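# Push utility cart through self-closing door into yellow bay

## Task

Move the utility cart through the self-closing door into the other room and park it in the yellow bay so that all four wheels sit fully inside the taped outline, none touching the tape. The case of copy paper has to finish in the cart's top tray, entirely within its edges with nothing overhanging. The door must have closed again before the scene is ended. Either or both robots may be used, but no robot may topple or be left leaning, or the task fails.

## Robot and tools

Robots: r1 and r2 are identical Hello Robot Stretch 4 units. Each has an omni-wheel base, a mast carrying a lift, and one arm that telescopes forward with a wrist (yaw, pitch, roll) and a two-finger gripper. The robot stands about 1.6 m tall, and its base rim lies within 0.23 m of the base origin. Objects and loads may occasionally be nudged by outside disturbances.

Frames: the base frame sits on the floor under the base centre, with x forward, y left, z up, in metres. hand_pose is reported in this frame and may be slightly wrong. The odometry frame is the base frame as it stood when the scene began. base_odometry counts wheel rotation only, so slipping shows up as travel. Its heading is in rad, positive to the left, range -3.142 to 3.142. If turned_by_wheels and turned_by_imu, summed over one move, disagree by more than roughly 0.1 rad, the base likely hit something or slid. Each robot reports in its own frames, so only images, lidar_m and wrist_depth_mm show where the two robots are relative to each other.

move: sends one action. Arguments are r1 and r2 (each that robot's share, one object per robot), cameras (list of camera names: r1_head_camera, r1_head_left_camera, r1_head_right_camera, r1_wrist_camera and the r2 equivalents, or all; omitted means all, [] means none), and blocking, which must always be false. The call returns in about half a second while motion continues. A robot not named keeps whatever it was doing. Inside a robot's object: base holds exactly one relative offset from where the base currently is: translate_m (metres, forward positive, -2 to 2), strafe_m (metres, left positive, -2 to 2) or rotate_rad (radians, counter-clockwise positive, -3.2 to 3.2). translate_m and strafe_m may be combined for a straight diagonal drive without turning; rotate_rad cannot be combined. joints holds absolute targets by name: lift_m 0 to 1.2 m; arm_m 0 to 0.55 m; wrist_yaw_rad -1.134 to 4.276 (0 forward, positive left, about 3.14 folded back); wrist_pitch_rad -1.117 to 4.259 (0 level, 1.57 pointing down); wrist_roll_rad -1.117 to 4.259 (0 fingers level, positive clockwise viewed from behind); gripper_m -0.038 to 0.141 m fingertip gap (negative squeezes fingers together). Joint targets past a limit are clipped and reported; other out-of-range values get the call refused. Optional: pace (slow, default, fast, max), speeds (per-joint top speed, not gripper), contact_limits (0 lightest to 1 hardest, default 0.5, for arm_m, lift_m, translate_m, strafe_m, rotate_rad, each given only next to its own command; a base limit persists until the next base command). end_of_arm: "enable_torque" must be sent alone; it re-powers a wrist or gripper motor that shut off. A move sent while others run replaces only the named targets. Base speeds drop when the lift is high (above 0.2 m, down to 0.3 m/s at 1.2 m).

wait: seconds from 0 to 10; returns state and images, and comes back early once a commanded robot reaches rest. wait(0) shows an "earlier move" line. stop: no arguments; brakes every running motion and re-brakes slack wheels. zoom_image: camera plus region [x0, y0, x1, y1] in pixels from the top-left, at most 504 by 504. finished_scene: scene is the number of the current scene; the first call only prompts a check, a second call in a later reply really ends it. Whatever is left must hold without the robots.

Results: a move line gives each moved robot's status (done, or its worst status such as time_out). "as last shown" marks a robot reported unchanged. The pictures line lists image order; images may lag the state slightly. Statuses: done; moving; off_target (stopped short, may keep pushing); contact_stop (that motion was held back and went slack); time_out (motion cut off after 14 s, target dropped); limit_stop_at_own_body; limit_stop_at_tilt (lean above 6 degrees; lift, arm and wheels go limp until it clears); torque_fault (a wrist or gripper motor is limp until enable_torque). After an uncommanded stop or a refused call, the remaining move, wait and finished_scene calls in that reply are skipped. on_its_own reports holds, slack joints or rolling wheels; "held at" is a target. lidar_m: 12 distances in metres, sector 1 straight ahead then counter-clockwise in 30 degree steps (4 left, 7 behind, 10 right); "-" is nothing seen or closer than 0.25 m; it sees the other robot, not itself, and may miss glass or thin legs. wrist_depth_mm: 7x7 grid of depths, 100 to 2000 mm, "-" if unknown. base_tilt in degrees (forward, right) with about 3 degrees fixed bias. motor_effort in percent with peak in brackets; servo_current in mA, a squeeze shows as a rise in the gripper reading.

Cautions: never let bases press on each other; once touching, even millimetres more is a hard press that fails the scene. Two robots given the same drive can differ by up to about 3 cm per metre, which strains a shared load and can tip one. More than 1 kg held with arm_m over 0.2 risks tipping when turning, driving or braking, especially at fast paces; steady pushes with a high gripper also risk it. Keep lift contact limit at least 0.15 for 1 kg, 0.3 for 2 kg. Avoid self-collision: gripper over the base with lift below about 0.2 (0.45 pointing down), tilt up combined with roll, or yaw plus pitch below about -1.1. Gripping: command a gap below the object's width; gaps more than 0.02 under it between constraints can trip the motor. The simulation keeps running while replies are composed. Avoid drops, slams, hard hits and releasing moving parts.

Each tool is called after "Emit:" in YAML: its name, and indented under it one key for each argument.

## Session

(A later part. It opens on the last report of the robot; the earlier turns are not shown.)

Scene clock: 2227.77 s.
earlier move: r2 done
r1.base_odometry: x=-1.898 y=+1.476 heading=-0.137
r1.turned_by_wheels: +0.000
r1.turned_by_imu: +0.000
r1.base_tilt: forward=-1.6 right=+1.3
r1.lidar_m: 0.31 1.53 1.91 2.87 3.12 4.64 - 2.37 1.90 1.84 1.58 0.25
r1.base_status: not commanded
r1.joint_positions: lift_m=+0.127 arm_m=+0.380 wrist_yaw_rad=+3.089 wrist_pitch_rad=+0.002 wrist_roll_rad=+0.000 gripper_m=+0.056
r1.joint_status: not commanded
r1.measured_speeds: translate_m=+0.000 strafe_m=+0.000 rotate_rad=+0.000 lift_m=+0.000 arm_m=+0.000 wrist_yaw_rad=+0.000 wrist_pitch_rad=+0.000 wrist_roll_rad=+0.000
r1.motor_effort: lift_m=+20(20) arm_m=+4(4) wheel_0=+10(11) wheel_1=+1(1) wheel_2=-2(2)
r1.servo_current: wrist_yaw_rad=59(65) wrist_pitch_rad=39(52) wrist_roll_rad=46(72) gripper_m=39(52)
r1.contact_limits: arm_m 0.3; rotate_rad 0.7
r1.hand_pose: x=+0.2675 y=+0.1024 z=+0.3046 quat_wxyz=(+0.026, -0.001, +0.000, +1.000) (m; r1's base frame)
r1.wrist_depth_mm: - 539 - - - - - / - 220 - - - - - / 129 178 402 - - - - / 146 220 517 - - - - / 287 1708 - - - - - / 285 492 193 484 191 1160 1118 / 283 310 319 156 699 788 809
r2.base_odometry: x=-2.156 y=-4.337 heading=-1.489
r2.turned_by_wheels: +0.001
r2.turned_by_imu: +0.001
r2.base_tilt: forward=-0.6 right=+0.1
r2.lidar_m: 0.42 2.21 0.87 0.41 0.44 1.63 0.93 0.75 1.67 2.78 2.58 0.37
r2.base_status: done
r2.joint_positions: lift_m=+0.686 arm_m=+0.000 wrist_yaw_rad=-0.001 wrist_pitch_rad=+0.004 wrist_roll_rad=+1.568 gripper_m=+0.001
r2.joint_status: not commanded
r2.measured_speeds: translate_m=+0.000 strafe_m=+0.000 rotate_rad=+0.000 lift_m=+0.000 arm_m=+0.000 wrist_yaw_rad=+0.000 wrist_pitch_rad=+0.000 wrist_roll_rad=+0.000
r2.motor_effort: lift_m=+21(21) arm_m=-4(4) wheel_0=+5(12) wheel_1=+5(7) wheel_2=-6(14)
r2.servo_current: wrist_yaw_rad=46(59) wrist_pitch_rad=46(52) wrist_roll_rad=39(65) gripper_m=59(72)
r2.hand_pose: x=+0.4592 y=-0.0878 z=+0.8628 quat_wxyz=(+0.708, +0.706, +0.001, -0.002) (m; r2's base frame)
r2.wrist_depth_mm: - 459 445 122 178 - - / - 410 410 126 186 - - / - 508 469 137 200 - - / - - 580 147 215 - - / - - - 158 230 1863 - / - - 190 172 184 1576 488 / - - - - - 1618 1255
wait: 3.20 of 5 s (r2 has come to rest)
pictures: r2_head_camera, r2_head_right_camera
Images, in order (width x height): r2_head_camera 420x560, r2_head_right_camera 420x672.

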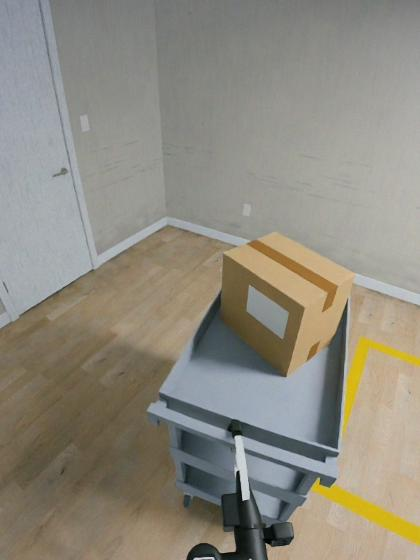

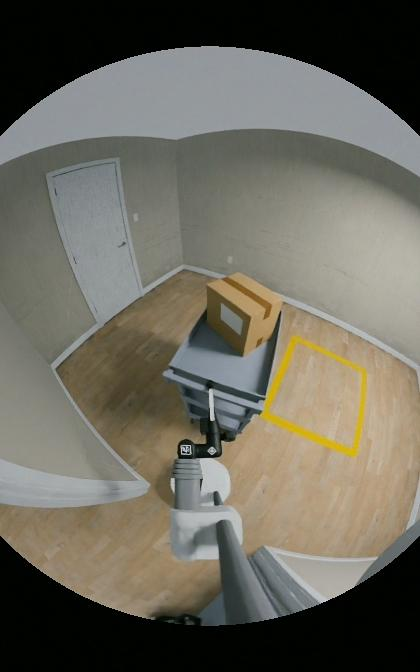

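Emit:
move:
  r2: {"base": {"translate_m": 0.04, "strafe_m": -0.247}, "joints": {"wrist_yaw_rad": 0.27}, "speeds": {"wrist_yaw_rad": 0.12}, "pace": "slow"}
  blocking: false
  cameras: []

Emit:
wait:
  seconds: 5
  cameras: ["r2_head_camera", "r2_head_right_camera"]

Scene clock: 2295.17 s.
move: r2 moving
r1.base_odometry: x=-1.898 y=+1.476 heading=-0.137
r1.turned_by_wheels: +0.000
r1.turned_by_imu: +0.000
r1.base_tilt: forward=-1.6 right=+1.3
r1.lidar_m: 0.31 1.56 1.95 2.87 3.12 4.67 - 2.39 1.89 1.84 1.55 0.25
r1.base_status: not commanded
r1.joint_positions: lift_m=+0.127 arm_m=+0.380 wrist_yaw_rad=+3.089 wrist_pitch_rad=+0.002 wrist_roll_rad=+0.000 gripper_m=+0.056
r1.joint_status: not commanded
r1.measured_speeds: translate_m=+0.000 strafe_m=+0.000 rotate_rad=+0.000 lift_m=+0.000 arm_m=+0.000 wrist_yaw_rad=+0.000 wrist_pitch_rad=+0.000 wrist_roll_rad=+0.000
r1.motor_effort: lift_m=+20(20) arm_m=+4(4) wheel_0=+10(11) wheel_1=+1(1) wheel_2=-2(2)
r1.servo_current: wrist_yaw_rad=46(59) wrist_pitch_rad=46(52) wrist_roll_rad=59(59) gripper_m=39(46)
r1.contact_limits: arm_m 0.3; rotate_rad 0.7
r1.hand_pose: x=+0.2675 y=+0.1024 z=+0.3046 quat_wxyz=(+0.026, -0.001, +0.000, +1.000) (m; r1's base frame)
r1.wrist_depth_mm: - 544 - - - - - / - 221 - - - - - / 129 178 399 - - - - / 146 220 517 - - - - / 287 1708 - - - - - / 286 492 193 488 190 1182 1118 / 283 310 317 155 699 778 809
r2.base_odometry: x=-2.168 y=-4.340 heading=-1.490
r2.turned_by_wheels: -0.001
r2.turned_by_imu: +0.000
r2.base_tilt: forward=-0.7 right=+0.0
r2.lidar_m: 0.45 0.51 0.85 0.41 0.49 1.62 0.90 0.74 1.67 2.76 2.56 0.39
r2.base_status: translate_m moving; strafe_m moving
r2.joint_positions: lift_m=+0.686 arm_m=+0.000 wrist_yaw_rad=+0.049 wrist_pitch_rad=+0.004 wrist_roll_rad=+1.568 gripper_m=+0.001
r2.joint_status: wrist_yaw_rad moving
r2.measured_speeds: translate_m=+0.008 strafe_m=-0.052 rotate_rad=-0.002 lift_m=+0.000 arm_m=+0.000 wrist_yaw_rad=+0.121 wrist_pitch_rad=+0.000 wrist_roll_rad=+0.000
r2.motor_effort: lift_m=+21(21) arm_m=-3(4) wheel_0=+9(11) wheel_1=-7(7) wheel_2=-7(9)
r2.servo_current: wrist_yaw_rad=111(111) wrist_pitch_rad=46(46) wrist_roll_rad=52(59) gripper_m=59(72)
r2.hand_pose: x=+0.4632 y=-0.0732 z=+0.8628 quat_wxyz=(+0.708, +0.706, +0.019, +0.016) (m; r2's base frame)
r2.wrist_depth_mm: - 430 424 115 172 - - / - 410 402 123 182 - - / - - 480 132 196 - - / - - 609 143 214 - - / - - - 155 230 1863 - / - - 189 174 184 1576 484 / - - - - - 1576 1229
pictures: none
No camera images: "cameras" was empty.

Scene clock: 2298.40 s.
earlier move: r2 done
r1.base_odometry: x=-1.898 y=+1.476 heading=-0.137
r1.turned_by_wheels: +0.000
r1.turned_by_imu: +0.000
r1.base_tilt: forward=-1.6 right=+1.3
r1.lidar_m: 0.30 1.56 1.93 2.86 3.10 4.66 - 2.41 1.90 1.85 1.58 0.25
r1.base_status: not commanded
r1.joint_positions: lift_m=+0.127 arm_m=+0.380 wrist_yaw_rad=+3.089 wrist_pitch_rad=+0.002 wrist_roll_rad=+0.000 gripper_m=+0.056
r1.joint_status: not commanded
r1.measured_speeds: translate_m=+0.000 strafe_m=+0.000 rotate_rad=+0.000 lift_m=+0.000 arm_m=+0.000 wrist_yaw_rad=+0.000 wrist_pitch_rad=+0.000 wrist_roll_rad=+0.000
r1.motor_effort: lift_m=+20(20) arm_m=+4(4) wheel_0=+10(11) wheel_1=+0(1) wheel_2=-2(2)
r1.servo_current: wrist_yaw_rad=52(78) wrist_pitch_rad=39(52) wrist_roll_rad=52(78) gripper_m=39(46)
r1.contact_limits: arm_m 0.3; rotate_rad 0.7
r1.hand_pose: x=+0.2675 y=+0.1024 z=+0.3046 quat_wxyz=(+0.026, -0.001, +0.000, +1.000) (m; r1's base frame)
r1.wrist_depth_mm: - 544 - - - - - / - 220 - - - - - / 129 178 402 - - - - / 147 219 517 - - - - / 286 1661 - - - - - / 286 496 193 484 191 1160 1118 / 285 309 317 155 691 768 809
r2.base_odometry: x=-2.398 y=-4.397 heading=-1.490
r2.turned_by_wheels: +0.000
r2.turned_by_imu: +0.001
r2.base_tilt: forward=-0.7 right=+0.1
r2.lidar_m: 0.43 0.49 1.38 0.62 0.77 1.31 0.70 0.70 2.40 2.58 2.40 0.40
r2.base_status: done
r2.joint_positions: lift_m=+0.686 arm_m=+0.000 wrist_yaw_rad=+0.271 wrist_pitch_rad=+0.004 wrist_roll_rad=+1.568 gripper_m=+0.001
r2.joint_status: all done
r2.measured_speeds: translate_m=+0.000 strafe_m=+0.000 rotate_rad=+0.000 lift_m=+0.000 arm_m=+0.000 wrist_yaw_rad=+0.000 wrist_pitch_rad=+0.000 wrist_roll_rad=+0.000
r2.motor_effort: lift_m=+21(21) arm_m=-4(4) wheel_0=+3(14) wheel_1=-5(8) wheel_2=-6(9)
r2.servo_current: wrist_yaw_rad=52(111) wrist_pitch_rad=46(52) wrist_roll_rad=46(65) gripper_m=59(72)
r2.hand_pose: x=+0.4722 y=-0.0071 z=+0.8628 quat_wxyz=(+0.702, +0.700, +0.097, +0.094) (m; r2's base frame)
r2.wrist_depth_mm: - 421 421 113 168 - - / - 397 402 121 181 - - / - - 488 131 195 - - / - - 609 141 213 - - / - - - 154 231 1808 - / - - 189 173 183 1537 480 / - - - - - 1618 1255
wait: 3.23 of 5 s (r2 has come to rest)
pictures: r2_head_camera, r2_head_right_camera
Images, in order (width x height): r2_head_camera 420x560, r2_head_right_camera 420x672.

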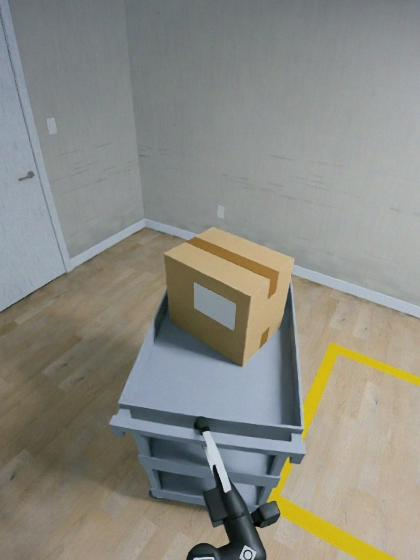

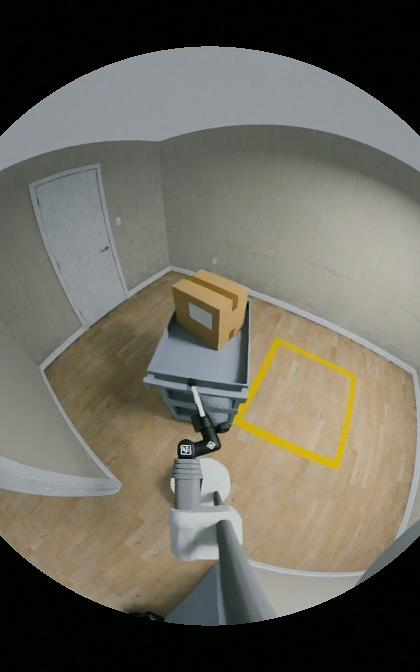

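Emit:
move:
  r2: {"base": {"translate_m": 0.043, "strafe_m": -0.2765}, "joints": {"wrist_yaw_rad": 0.57}, "speeds": {"wrist_yaw_rad": 0.115}, "pace": "slow"}
  blocking: false
  cameras: []

Emit:
wait:
  seconds: 5
  cameras: ["r2_head_camera"]

Scene clock: 2320.33 s.
move: r2 moving
r1.base_odometry: x=-1.898 y=+1.476 heading=-0.137
r1.turned_by_wheels: +0.000
r1.turned_by_imu: +0.000
r1.base_tilt: forward=-1.6 right=+1.2
r1.lidar_m: 0.32 1.56 1.91 2.88 3.10 4.69 - 2.39 1.89 1.84 1.55 0.25
r1.base_status: not commanded
r1.joint_positions: lift_m=+0.127 arm_m=+0.380 wrist_yaw_rad=+3.089 wrist_pitch_rad=+0.002 wrist_roll_rad=+0.000 gripper_m=+0.056
r1.joint_status: not commanded
r1.measured_speeds: translate_m=+0.000 strafe_m=+0.000 rotate_rad=+0.000 lift_m=+0.000 arm_m=+0.000 wrist_yaw_rad=+0.000 wrist_pitch_rad=+0.000 wrist_roll_rad=+0.000
r1.motor_effort: lift_m=+20(20) arm_m=+4(4) wheel_0=+10(10) wheel_1=+1(1) wheel_2=-2(2)
r1.servo_current: wrist_yaw_rad=52(59) wrist_pitch_rad=39(46) wrist_roll_rad=52(65) gripper_m=39(46)
r1.contact_limits: arm_m 0.3; rotate_rad 0.7
r1.hand_pose: x=+0.2675 y=+0.1024 z=+0.3046 quat_wxyz=(+0.026, -0.001, +0.000, +1.000) (m; r1's base frame)
r1.wrist_depth_mm: - 539 - - - - - / - 220 - - - - - / 129 177 402 - - - - / 146 220 517 - - - - / 289 1661 - - - - - / 286 496 193 488 191 1138 1118 / 285 309 320 156 699 759 809
r2.base_odometry: x=-2.411 y=-4.400 heading=-1.490
r2.turned_by_wheels: -0.001
r2.turned_by_imu: +0.000
r2.base_tilt: forward=-0.7 right=+0.1
r2.lidar_m: 0.39 0.45 1.36 0.66 0.77 1.32 0.71 0.72 2.39 2.57 2.40 0.38
r2.base_status: translate_m moving; strafe_m moving
r2.joint_positions: lift_m=+0.686 arm_m=+0.000 wrist_yaw_rad=+0.318 wrist_pitch_rad=+0.004 wrist_roll_rad=+1.568 gripper_m=+0.001
r2.joint_status: wrist_yaw_rad moving
r2.measured_speeds: translate_m=+0.008 strafe_m=-0.052 rotate_rad=-0.001 lift_m=+0.000 arm_m=+0.000 wrist_yaw_rad=+0.127 wrist_pitch_rad=+0.000 wrist_roll_rad=+0.000
r2.motor_effort: lift_m=+21(21) arm_m=-3(4) wheel_0=+8(8) wheel_1=-6(9) wheel_2=-9(9)
r2.servo_current: wrist_yaw_rad=0(72) wrist_pitch_rad=39(52) wrist_roll_rad=39(52) gripper_m=65(72)
r2.hand_pose: x=+0.4722 y=+0.0072 z=+0.8628 quat_wxyz=(+0.699, +0.697, +0.113, +0.111) (m; r2's base frame)
r2.wrist_depth_mm: - 402 399 105 162 - - / - 402 402 117 176 - - / - - 500 125 190 - - / - - 640 137 208 - - / - - - 150 228 1708 - / - - 189 168 184 1576 484 / - - - - - 1576 1229
pictures: none
No camera images: "cameras" was empty.

Scene clock: 2323.83 s.
earlier move: r2 done
r1.base_odometry: x=-1.898 y=+1.476 heading=-0.137
r1.turned_by_wheels: +0.000
r1.turned_by_imu: +0.000
r1.base_tilt: forward=-1.6 right=+1.2
r1.lidar_m: 0.32 1.56 1.94 2.86 3.09 4.66 - 2.40 1.89 1.82 1.57 0.25
r1.base_status: not commanded
r1.joint_positions: lift_m=+0.127 arm_m=+0.380 wrist_yaw_rad=+3.089 wrist_pitch_rad=+0.002 wrist_roll_rad=+0.000 gripper_m=+0.056
r1.joint_status: not commanded
r1.measured_speeds: translate_m=+0.000 strafe_m=+0.000 rotate_rad=+0.000 lift_m=+0.000 arm_m=+0.000 wrist_yaw_rad=+0.000 wrist_pitch_rad=+0.000 wrist_roll_rad=+0.000
r1.motor_effort: lift_m=+20(20) arm_m=+4(4) wheel_0=+10(11) wheel_1=+1(1) wheel_2=-2(2)
r1.servo_current: wrist_yaw_rad=46(65) wrist_pitch_rad=46(52) wrist_roll_rad=65(65) gripper_m=39(52)
r1.contact_limits: arm_m 0.3; rotate_rad 0.7
r1.hand_pose: x=+0.2675 y=+0.1024 z=+0.3046 quat_wxyz=(+0.026, -0.001, +0.000, +1.000) (m; r1's base frame)
r1.wrist_depth_mm: - 539 - - - - - / - 220 - - - - - / 129 178 399 - - - - / 146 220 512 - - - - / 287 1708 - - - - - / 285 492 193 488 191 1160 1138 / 283 309 317 155 691 768 798
r2.base_odometry: x=-2.670 y=-4.461 heading=-1.491
r2.turned_by_wheels: +0.000
r2.turned_by_imu: +0.001
r2.base_tilt: forward=-0.7 right=+0.1
r2.lidar_m: 0.42 0.42 1.90 0.92 4.12 0.90 0.74 1.02 2.21 2.38 2.23 0.40
r2.base_status: done
r2.joint_positions: lift_m=+0.686 arm_m=+0.000 wrist_yaw_rad=+0.570 wrist_pitch_rad=+0.004 wrist_roll_rad=+1.568 gripper_m=+0.001
r2.joint_status: all done
r2.measured_speeds: translate_m=+0.000 strafe_m=+0.000 rotate_rad=+0.000 lift_m=+0.000 arm_m=+0.000 wrist_yaw_rad=+0.000 wrist_pitch_rad=+0.000 wrist_roll_rad=+0.000
r2.motor_effort: lift_m=+21(22) arm_m=-4(4) wheel_0=+4(14) wheel_1=-5(9) wheel_2=-6(9)
r2.servo_current: wrist_yaw_rad=52(85) wrist_pitch_rad=39(52) wrist_roll_rad=52(65) gripper_m=65(72)
r2.hand_pose: x=+0.4609 y=+0.0819 z=+0.8628 quat_wxyz=(+0.680, +0.677, +0.200, +0.198) (m; r2's base frame)
r2.wrist_depth_mm: - 407 410 108 164 - - / - 397 402 120 177 - - / - - 496 128 192 - - / - - 627 139 209 - - / - - - 152 229 1708 - / - - 189 172 183 1576 484 / - - - - - 1576 1255
wait: 3.50 of 5 s (r2 has come to rest)
pictures: r2_head_camera
Images, in order (width x height): r2_head_camera 420x560.

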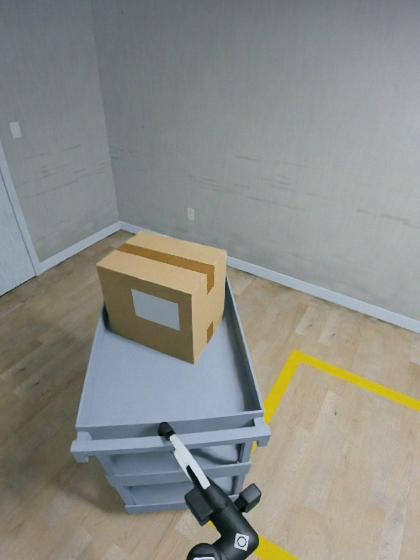

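Emit:
move:
  r2: {"base": {"translate_m": 0.07, "strafe_m": -0.27}, "joints": {"wrist_yaw_rad": 0.87}, "speeds": {"wrist_yaw_rad": 0.115}, "pace": "slow"}
  blocking: false
  cameras: []

Emit:
wait:
  seconds: 5
  cameras: ["r2_head_camera", "r2_head_right_camera"]

Scene clock: 2346.03 s.
move: r2 moving
r1.base_odometry: x=-1.898 y=+1.476 heading=-0.137
r1.turned_by_wheels: +0.000
r1.turned_by_imu: +0.000
r1.base_tilt: forward=-1.6 right=+1.3
r1.lidar_m: 0.31 1.58 1.94 2.86 3.11 4.66 - 2.39 1.88 1.81 1.54 0.25
r1.base_status: not commanded
r1.joint_positions: lift_m=+0.127 arm_m=+0.380 wrist_yaw_rad=+3.089 wrist_pitch_rad=+0.002 wrist_roll_rad=+0.000 gripper_m=+0.056
r1.joint_status: not commanded
r1.measured_speeds: translate_m=+0.000 strafe_m=+0.000 rotate_rad=+0.000 lift_m=+0.000 arm_m=+0.000 wrist_yaw_rad=+0.000 wrist_pitch_rad=+0.000 wrist_roll_rad=+0.000
r1.motor_effort: lift_m=+20(20) arm_m=+4(4) wheel_0=+10(10) wheel_1=+1(1) wheel_2=-2(2)
r1.servo_current: wrist_yaw_rad=52(59) wrist_pitch_rad=39(46) wrist_roll_rad=72(72) gripper_m=46(46)
r1.contact_limits: arm_m 0.3; rotate_rad 0.7
r1.hand_pose: x=+0.2675 y=+0.1024 z=+0.3046 quat_wxyz=(+0.026, -0.001, +0.000, +1.000) (m; r1's base frame)
r1.wrist_depth_mm: - 544 - - - - - / - 220 - - - - - / 129 178 399 - - - - / 146 220 517 - - - - / 287 1708 - - - - - / 285 492 193 488 190 1160 1138 / 285 310 317 155 699 768 820
r2.base_odometry: x=-2.683 y=-4.466 heading=-1.491
r2.turned_by_wheels: +0.000
r2.turned_by_imu: +0.000
r2.base_tilt: forward=-0.6 right=+0.0
r2.lidar_m: 0.39 0.43 1.95 0.92 4.17 0.87 0.73 1.02 2.19 2.35 2.19 0.42
r2.base_status: translate_m moving; strafe_m moving
r2.joint_positions: lift_m=+0.686 arm_m=+0.000 wrist_yaw_rad=+0.617 wrist_pitch_rad=+0.004 wrist_roll_rad=+1.568 gripper_m=+0.001
r2.joint_status: wrist_yaw_rad moving
r2.measured_speeds: translate_m=+0.013 strafe_m=-0.050 rotate_rad=+0.000 lift_m=+0.000 arm_m=+0.000 wrist_yaw_rad=+0.116 wrist_pitch_rad=+0.000 wrist_roll_rad=+0.000
r2.motor_effort: lift_m=+21(21) arm_m=-3(4) wheel_0=+12(12) wheel_1=-7(10) wheel_2=-4(7)
r2.servo_current: wrist_yaw_rad=39(78) wrist_pitch_rad=39(46) wrist_roll_rad=59(59) gripper_m=59(72)
r2.hand_pose: x=+0.4567 y=+0.0955 z=+0.8628 quat_wxyz=(+0.675, +0.673, +0.216, +0.214) (m; r2's base frame)
r2.wrist_depth_mm: - 392 392 104 160 - - / - 407 410 115 173 - - / - - 504 123 189 - - / - - - 135 207 - - / - - - 150 229 1708 - / - - 189 171 183 1618 473 / - - - - - 362 1205
pictures: none
No camera images: "cameras" was empty.

Scene clock: 2349.57 s.
earlier move: r2 done
r1.base_odometry: x=-1.898 y=+1.476 heading=-0.137
r1.turned_by_wheels: +0.000
r1.turned_by_imu: +0.000
r1.base_tilt: forward=-1.5 right=+1.3
r1.lidar_m: 0.31 1.55 1.94 2.88 3.09 4.67 - 2.37 1.89 1.85 1.56 0.25
r1.base_status: not commanded
r1.joint_positions: lift_m=+0.127 arm_m=+0.380 wrist_yaw_rad=+3.089 wrist_pitch_rad=+0.002 wrist_roll_rad=+0.000 gripper_m=+0.056
r1.joint_status: not commanded
r1.measured_speeds: translate_m=+0.000 strafe_m=+0.000 rotate_rad=+0.000 lift_m=+0.000 arm_m=+0.000 wrist_yaw_rad=+0.000 wrist_pitch_rad=+0.000 wrist_roll_rad=+0.000
r1.motor_effort: lift_m=+20(20) arm_m=+4(4) wheel_0=+10(10) wheel_1=+1(1) wheel_2=-2(2)
r1.servo_current: wrist_yaw_rad=39(65) wrist_pitch_rad=46(46) wrist_roll_rad=39(72) gripper_m=46(46)
r1.contact_limits: arm_m 0.3; rotate_rad 0.7
r1.hand_pose: x=+0.2675 y=+0.1024 z=+0.3046 quat_wxyz=(+0.026, -0.001, +0.000, +1.000) (m; r1's base frame)
r1.wrist_depth_mm: - 544 - - - - - / - 220 - - - - - / 129 178 402 - - - - / 146 220 517 - - - - / 287 1661 - - - - - / 286 492 193 484 190 1160 1138 / 283 310 317 155 699 768 820
r2.base_odometry: x=-2.934 y=-4.553 heading=-1.491
r2.turned_by_wheels: +0.000
r2.turned_by_imu: +0.001
r2.base_tilt: forward=-0.7 right=+0.0
r2.lidar_m: 0.38 0.39 0.45 1.23 4.36 0.84 0.90 1.32 2.02 2.18 1.99 1.96
r2.base_status: done
r2.joint_positions: lift_m=+0.686 arm_m=+0.000 wrist_yaw_rad=+0.869 wrist_pitch_rad=+0.004 wrist_roll_rad=+1.568 gripper_m=+0.001
r2.joint_status: all done
r2.measured_speeds: translate_m=+0.000 strafe_m=+0.000 rotate_rad=+0.000 lift_m=+0.000 arm_m=+0.000 wrist_yaw_rad=+0.000 wrist_pitch_rad=+0.000 wrist_roll_rad=+0.000
r2.motor_effort: lift_m=+21(22) arm_m=-4(4) wheel_0=+6(13) wheel_1=-4(10) wheel_2=-4(8)
r2.servo_current: wrist_yaw_rad=46(104) wrist_pitch_rad=52(52) wrist_roll_rad=46(65) gripper_m=59(72)
r2.hand_pose: x=+0.4239 y=+0.1638 z=+0.8628 quat_wxyz=(+0.643, +0.640, +0.299, +0.297) (m; r2's base frame)
r2.wrist_depth_mm: - 394 394 105 160 - - / - 402 407 116 174 - - / - - 500 123 190 - - / - - 640 135 207 - - / - - - 150 229 1708 - / - - 188 171 183 1618 477 / - - - - - 1576 1182
wait: 3.53 of 5 s (r2 has come to rest)
pictures: r2_head_camera, r2_head_right_camera
Images, in order (width x height): r2_head_camera 420x560, r2_head_right_camera 420x672.

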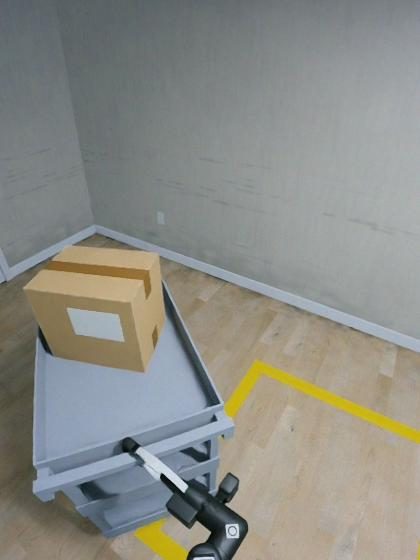

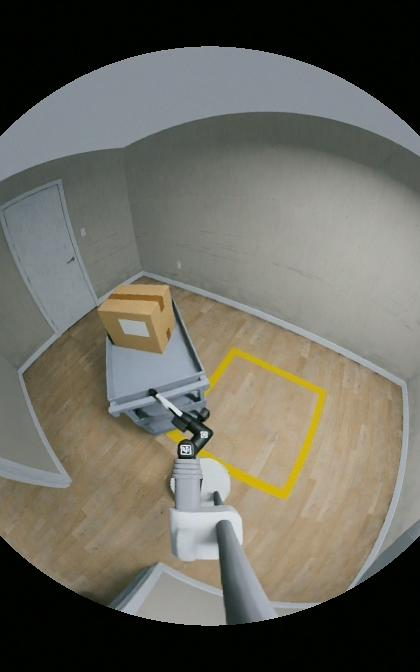

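Emit:
move:
  r2: {"base": {"rotate_rad": 0.5}, "joints": {"wrist_yaw_rad": 0.37}, "speeds": {"wrist_yaw_rad": 0.6}, "pace": "slow"}
  blocking: false
  cameras: []

Emit:
wait:
  seconds: 4
  cameras: ["r2_head_camera"]

Scene clock: 2379.97 s.
move: r2 moving
r1.base_odometry: x=-1.898 y=+1.476 heading=-0.137
r1.turned_by_wheels: +0.000
r1.turned_by_imu: +0.000
r1.base_tilt: forward=-1.6 right=+1.3
r1.lidar_m: 0.28 1.58 1.97 2.87 3.11 4.66 - 2.40 1.89 1.84 1.52 0.25
r1.base_status: not commanded
r1.joint_positions: lift_m=+0.127 arm_m=+0.380 wrist_yaw_rad=+3.089 wrist_pitch_rad=+0.002 wrist_roll_rad=+0.000 gripper_m=+0.056
r1.joint_status: not commanded
r1.measured_speeds: translate_m=+0.000 strafe_m=+0.000 rotate_rad=+0.000 lift_m=+0.000 arm_m=+0.000 wrist_yaw_rad=+0.000 wrist_pitch_rad=+0.000 wrist_roll_rad=+0.000
r1.motor_effort: lift_m=+20(20) arm_m=+4(4) wheel_0=+9(10) wheel_1=+1(1) wheel_2=-2(2)
r1.servo_current: wrist_yaw_rad=59(59) wrist_pitch_rad=39(46) wrist_roll_rad=46(65) gripper_m=39(46)
r1.contact_limits: arm_m 0.3; rotate_rad 0.7
r1.hand_pose: x=+0.2675 y=+0.1024 z=+0.3046 quat_wxyz=(+0.026, -0.001, +0.000, +1.000) (m; r1's base frame)
r1.wrist_depth_mm: - 544 - - - - - / - 220 - - - - - / 129 177 402 - - - - / 146 220 521 - - - - / 289 1708 - - - - - / 285 488 193 488 190 1138 1118 / 283 310 317 155 699 768 820
r2.base_odometry: x=-2.934 y=-4.553 heading=-1.366
r2.turned_by_wheels: +0.125
r2.turned_by_imu: +0.122
r2.base_tilt: forward=-0.7 right=+0.1
r2.lidar_m: 0.43 0.39 1.90 1.22 5.07 0.86 0.98 1.58 2.01 2.28 1.95 0.46
r2.base_status: rotate_rad moving
r2.joint_positions: lift_m=+0.686 arm_m=+0.000 wrist_yaw_rad=+0.631 wrist_pitch_rad=+0.004 wrist_roll_rad=+1.568 gripper_m=+0.001
r2.joint_status: wrist_yaw_rad moving
r2.measured_speeds: translate_m=-0.001 strafe_m=-0.001 rotate_rad=+0.489 lift_m=+0.000 arm_m=+0.000 wrist_yaw_rad=-0.662 wrist_pitch_rad=+0.000 wrist_roll_rad=+0.000
r2.motor_effort: lift_m=+21(21) arm_m=-4(4) wheel_0=-3(5) wheel_1=-6(7) wheel_2=-11(12)
r2.servo_current: wrist_yaw_rad=59(208) wrist_pitch_rad=46(52) wrist_roll_rad=52(59) gripper_m=59(72)
r2.hand_pose: x=+0.4553 y=+0.0997 z=+0.8628 quat_wxyz=(+0.673, +0.671, +0.221, +0.218) (m; r2's base frame)
r2.wrist_depth_mm: - 473 455 121 177 - - / - 407 410 126 186 - - / - 504 466 136 199 - - / - - 574 146 216 - - / - - - 157 229 1863 - / - - 191 170 183 1661 492 / - - - - - 1576 1255
pictures: none
No camera images: "cameras" was empty.

Scene clock: 2381.17 s.
earlier move: r2 done
r1.base_odometry: x=-1.898 y=+1.476 heading=-0.137
r1.turned_by_wheels: +0.000
r1.turned_by_imu: +0.000
r1.base_tilt: forward=-1.6 right=+1.3
r1.lidar_m: 0.30 1.56 1.94 2.86 3.09 4.66 - 2.39 1.87 1.84 1.56 0.25
r1.base_status: not commanded
r1.joint_positions: lift_m=+0.127 arm_m=+0.380 wrist_yaw_rad=+3.089 wrist_pitch_rad=+0.002 wrist_roll_rad=+0.000 gripper_m=+0.056
r1.joint_status: not commanded
r1.measured_speeds: translate_m=+0.000 strafe_m=+0.000 rotate_rad=+0.000 lift_m=+0.000 arm_m=+0.000 wrist_yaw_rad=+0.000 wrist_pitch_rad=+0.000 wrist_roll_rad=+0.000
r1.motor_effort: lift_m=+20(20) arm_m=+4(4) wheel_0=+10(10) wheel_1=+1(1) wheel_2=-2(2)
r1.servo_current: wrist_yaw_rad=52(65) wrist_pitch_rad=46(52) wrist_roll_rad=52(65) gripper_m=39(46)
r1.contact_limits: arm_m 0.3; rotate_rad 0.7
r1.hand_pose: x=+0.2675 y=+0.1024 z=+0.3046 quat_wxyz=(+0.026, -0.001, +0.000, +1.000) (m; r1's base frame)
r1.wrist_depth_mm: - 544 - - - - - / - 220 - - - - - / 129 178 402 - - - - / 146 220 512 - - - - / 287 1756 - - - - - / 283 492 193 484 190 1138 1138 / 285 310 317 155 699 778 798
r2.base_odometry: x=-2.934 y=-4.553 heading=-0.992
r2.turned_by_wheels: +0.374
r2.turned_by_imu: +0.363
r2.base_tilt: forward=-0.7 right=+0.1
r2.lidar_m: 0.42 0.44 1.21 1.31 0.87 0.90 1.31 2.01 2.14 2.00 1.94 0.39
r2.base_status: done
r2.joint_positions: lift_m=+0.686 arm_m=+0.000 wrist_yaw_rad=+0.368 wrist_pitch_rad=+0.004 wrist_roll_rad=+1.568 gripper_m=+0.001
r2.joint_status: all done
r2.measured_speeds: translate_m=+0.000 strafe_m=+0.000 rotate_rad=+0.000 lift_m=+0.000 arm_m=+0.000 wrist_yaw_rad=+0.000 wrist_pitch_rad=+0.000 wrist_roll_rad=+0.000
r2.motor_effort: lift_m=+21(22) arm_m=-3(4) wheel_0=-5(13) wheel_1=-4(8) wheel_2=-7(12)
r2.servo_current: wrist_yaw_rad=39(208) wrist_pitch_rad=46(52) wrist_roll_rad=59(59) gripper_m=65(72)
r2.hand_pose: x=+0.4715 y=+0.0221 z=+0.8628 quat_wxyz=(+0.696, +0.694, +0.130, +0.128) (m; r2's base frame)
r2.wrist_depth_mm: - 362 364 - 152 - - / - 439 421 105 166 - - / - - 539 113 183 - - / - - - 128 204 - - / - - - 144 229 1708 500 / - - 190 169 183 1537 462 / - - - - 349 349 362
wait: 1.20 of 4 s (r2 has come to rest)
pictures: r2_head_camera
Images, in order (width x height): r2_head_camera 420x560.

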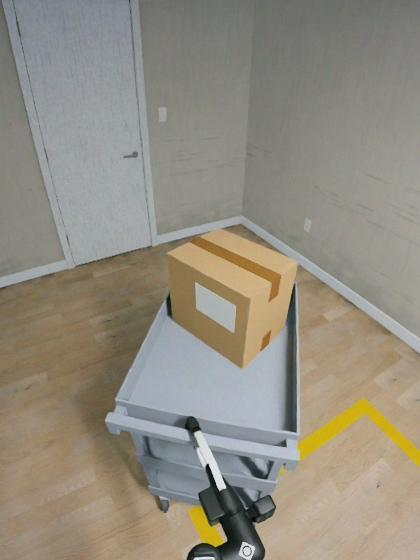

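Emit:
wait:
  seconds: 0
  cameras: ["r2_head_camera", "r2_head_right_camera"]

Scene clock: 2415.13 s.
r1.base_odometry: x=-1.898 y=+1.476 heading=-0.137
r1.turned_by_wheels: +0.000
r1.turned_by_imu: +0.000
r1.base_tilt: forward=-1.6 right=+1.3
r1.lidar_m: 0.33 1.56 1.94 2.87 3.09 4.67 - 2.42 1.88 1.86 1.56 0.25
r1.base_status: not commanded
r1.joint_positions: lift_m=+0.127 arm_m=+0.380 wrist_yaw_rad=+3.089 wrist_pitch_rad=+0.002 wrist_roll_rad=+0.000 gripper_m=+0.056
r1.joint_status: not commanded
r1.measured_speeds: translate_m=+0.000 strafe_m=+0.000 rotate_rad=+0.000 lift_m=+0.000 arm_m=+0.000 wrist_yaw_rad=+0.000 wrist_pitch_rad=+0.000 wrist_roll_rad=+0.000
r1.motor_effort: lift_m=+20(20) arm_m=+4(4) wheel_0=+10(10) wheel_1=+1(1) wheel_2=-2(2)
r1.servo_current: wrist_yaw_rad=52(65) wrist_pitch_rad=46(52) wrist_roll_rad=46(65) gripper_m=46(46)
r1.contact_limits: arm_m 0.3; rotate_rad 0.7
r1.hand_pose: x=+0.2675 y=+0.1024 z=+0.3046 quat_wxyz=(+0.026, -0.001, +0.000, +1.000) (m; r1's base frame)
r1.wrist_depth_mm: - 549 - - - - - / - 220 - - - - - / 129 177 399 - - - - / 146 219 512 - - - - / 289 1756 - - - - - / 286 492 193 484 191 1182 1138 / 285 310 317 155 707 778 820
r2.base_odometry: x=-2.934 y=-4.553 heading=-0.992
r2.turned_by_wheels: +0.000
r2.turned_by_imu: +0.000
r2.base_tilt: forward=-0.6 right=+0.1
r2.lidar_m: 0.38 0.45 1.21 1.31 0.84 0.91 1.32 2.02 2.13 2.00 1.96 0.37
r2.base_status: done
r2.joint_positions: lift_m=+0.686 arm_m=+0.000 wrist_yaw_rad=+0.368 wrist_pitch_rad=+0.004 wrist_roll_rad=+1.568 gripper_m=+0.001
r2.joint_status: all done
r2.measured_speeds: translate_m=+0.000 strafe_m=+0.000 rotate_rad=+0.000 lift_m=+0.000 arm_m=+0.000 wrist_yaw_rad=+0.000 wrist_pitch_rad=+0.000 wrist_roll_rad=+0.000
r2.motor_effort: lift_m=+21(22) arm_m=-4(4) wheel_0=-5(13) wheel_1=-4(8) wheel_2=-7(12)
r2.servo_current: wrist_yaw_rad=52(208) wrist_pitch_rad=39(52) wrist_roll_rad=59(59) gripper_m=65(72)
r2.hand_pose: x=+0.4715 y=+0.0221 z=+0.8628 quat_wxyz=(+0.696, +0.694, +0.130, +0.128) (m; r2's base frame)
r2.wrist_depth_mm: - 357 366 - 152 - - / - 439 424 105 167 - - / - - 544 113 183 - - / - - - 128 203 - - / - - - 144 229 1708 500 / - - 190 169 183 1576 469 / - - - - 351 351 364
pictures: r2_head_camera, r2_head_right_camera
Images, in order (width x height): r2_head_camera 420x560, r2_head_right_camera 420x672.

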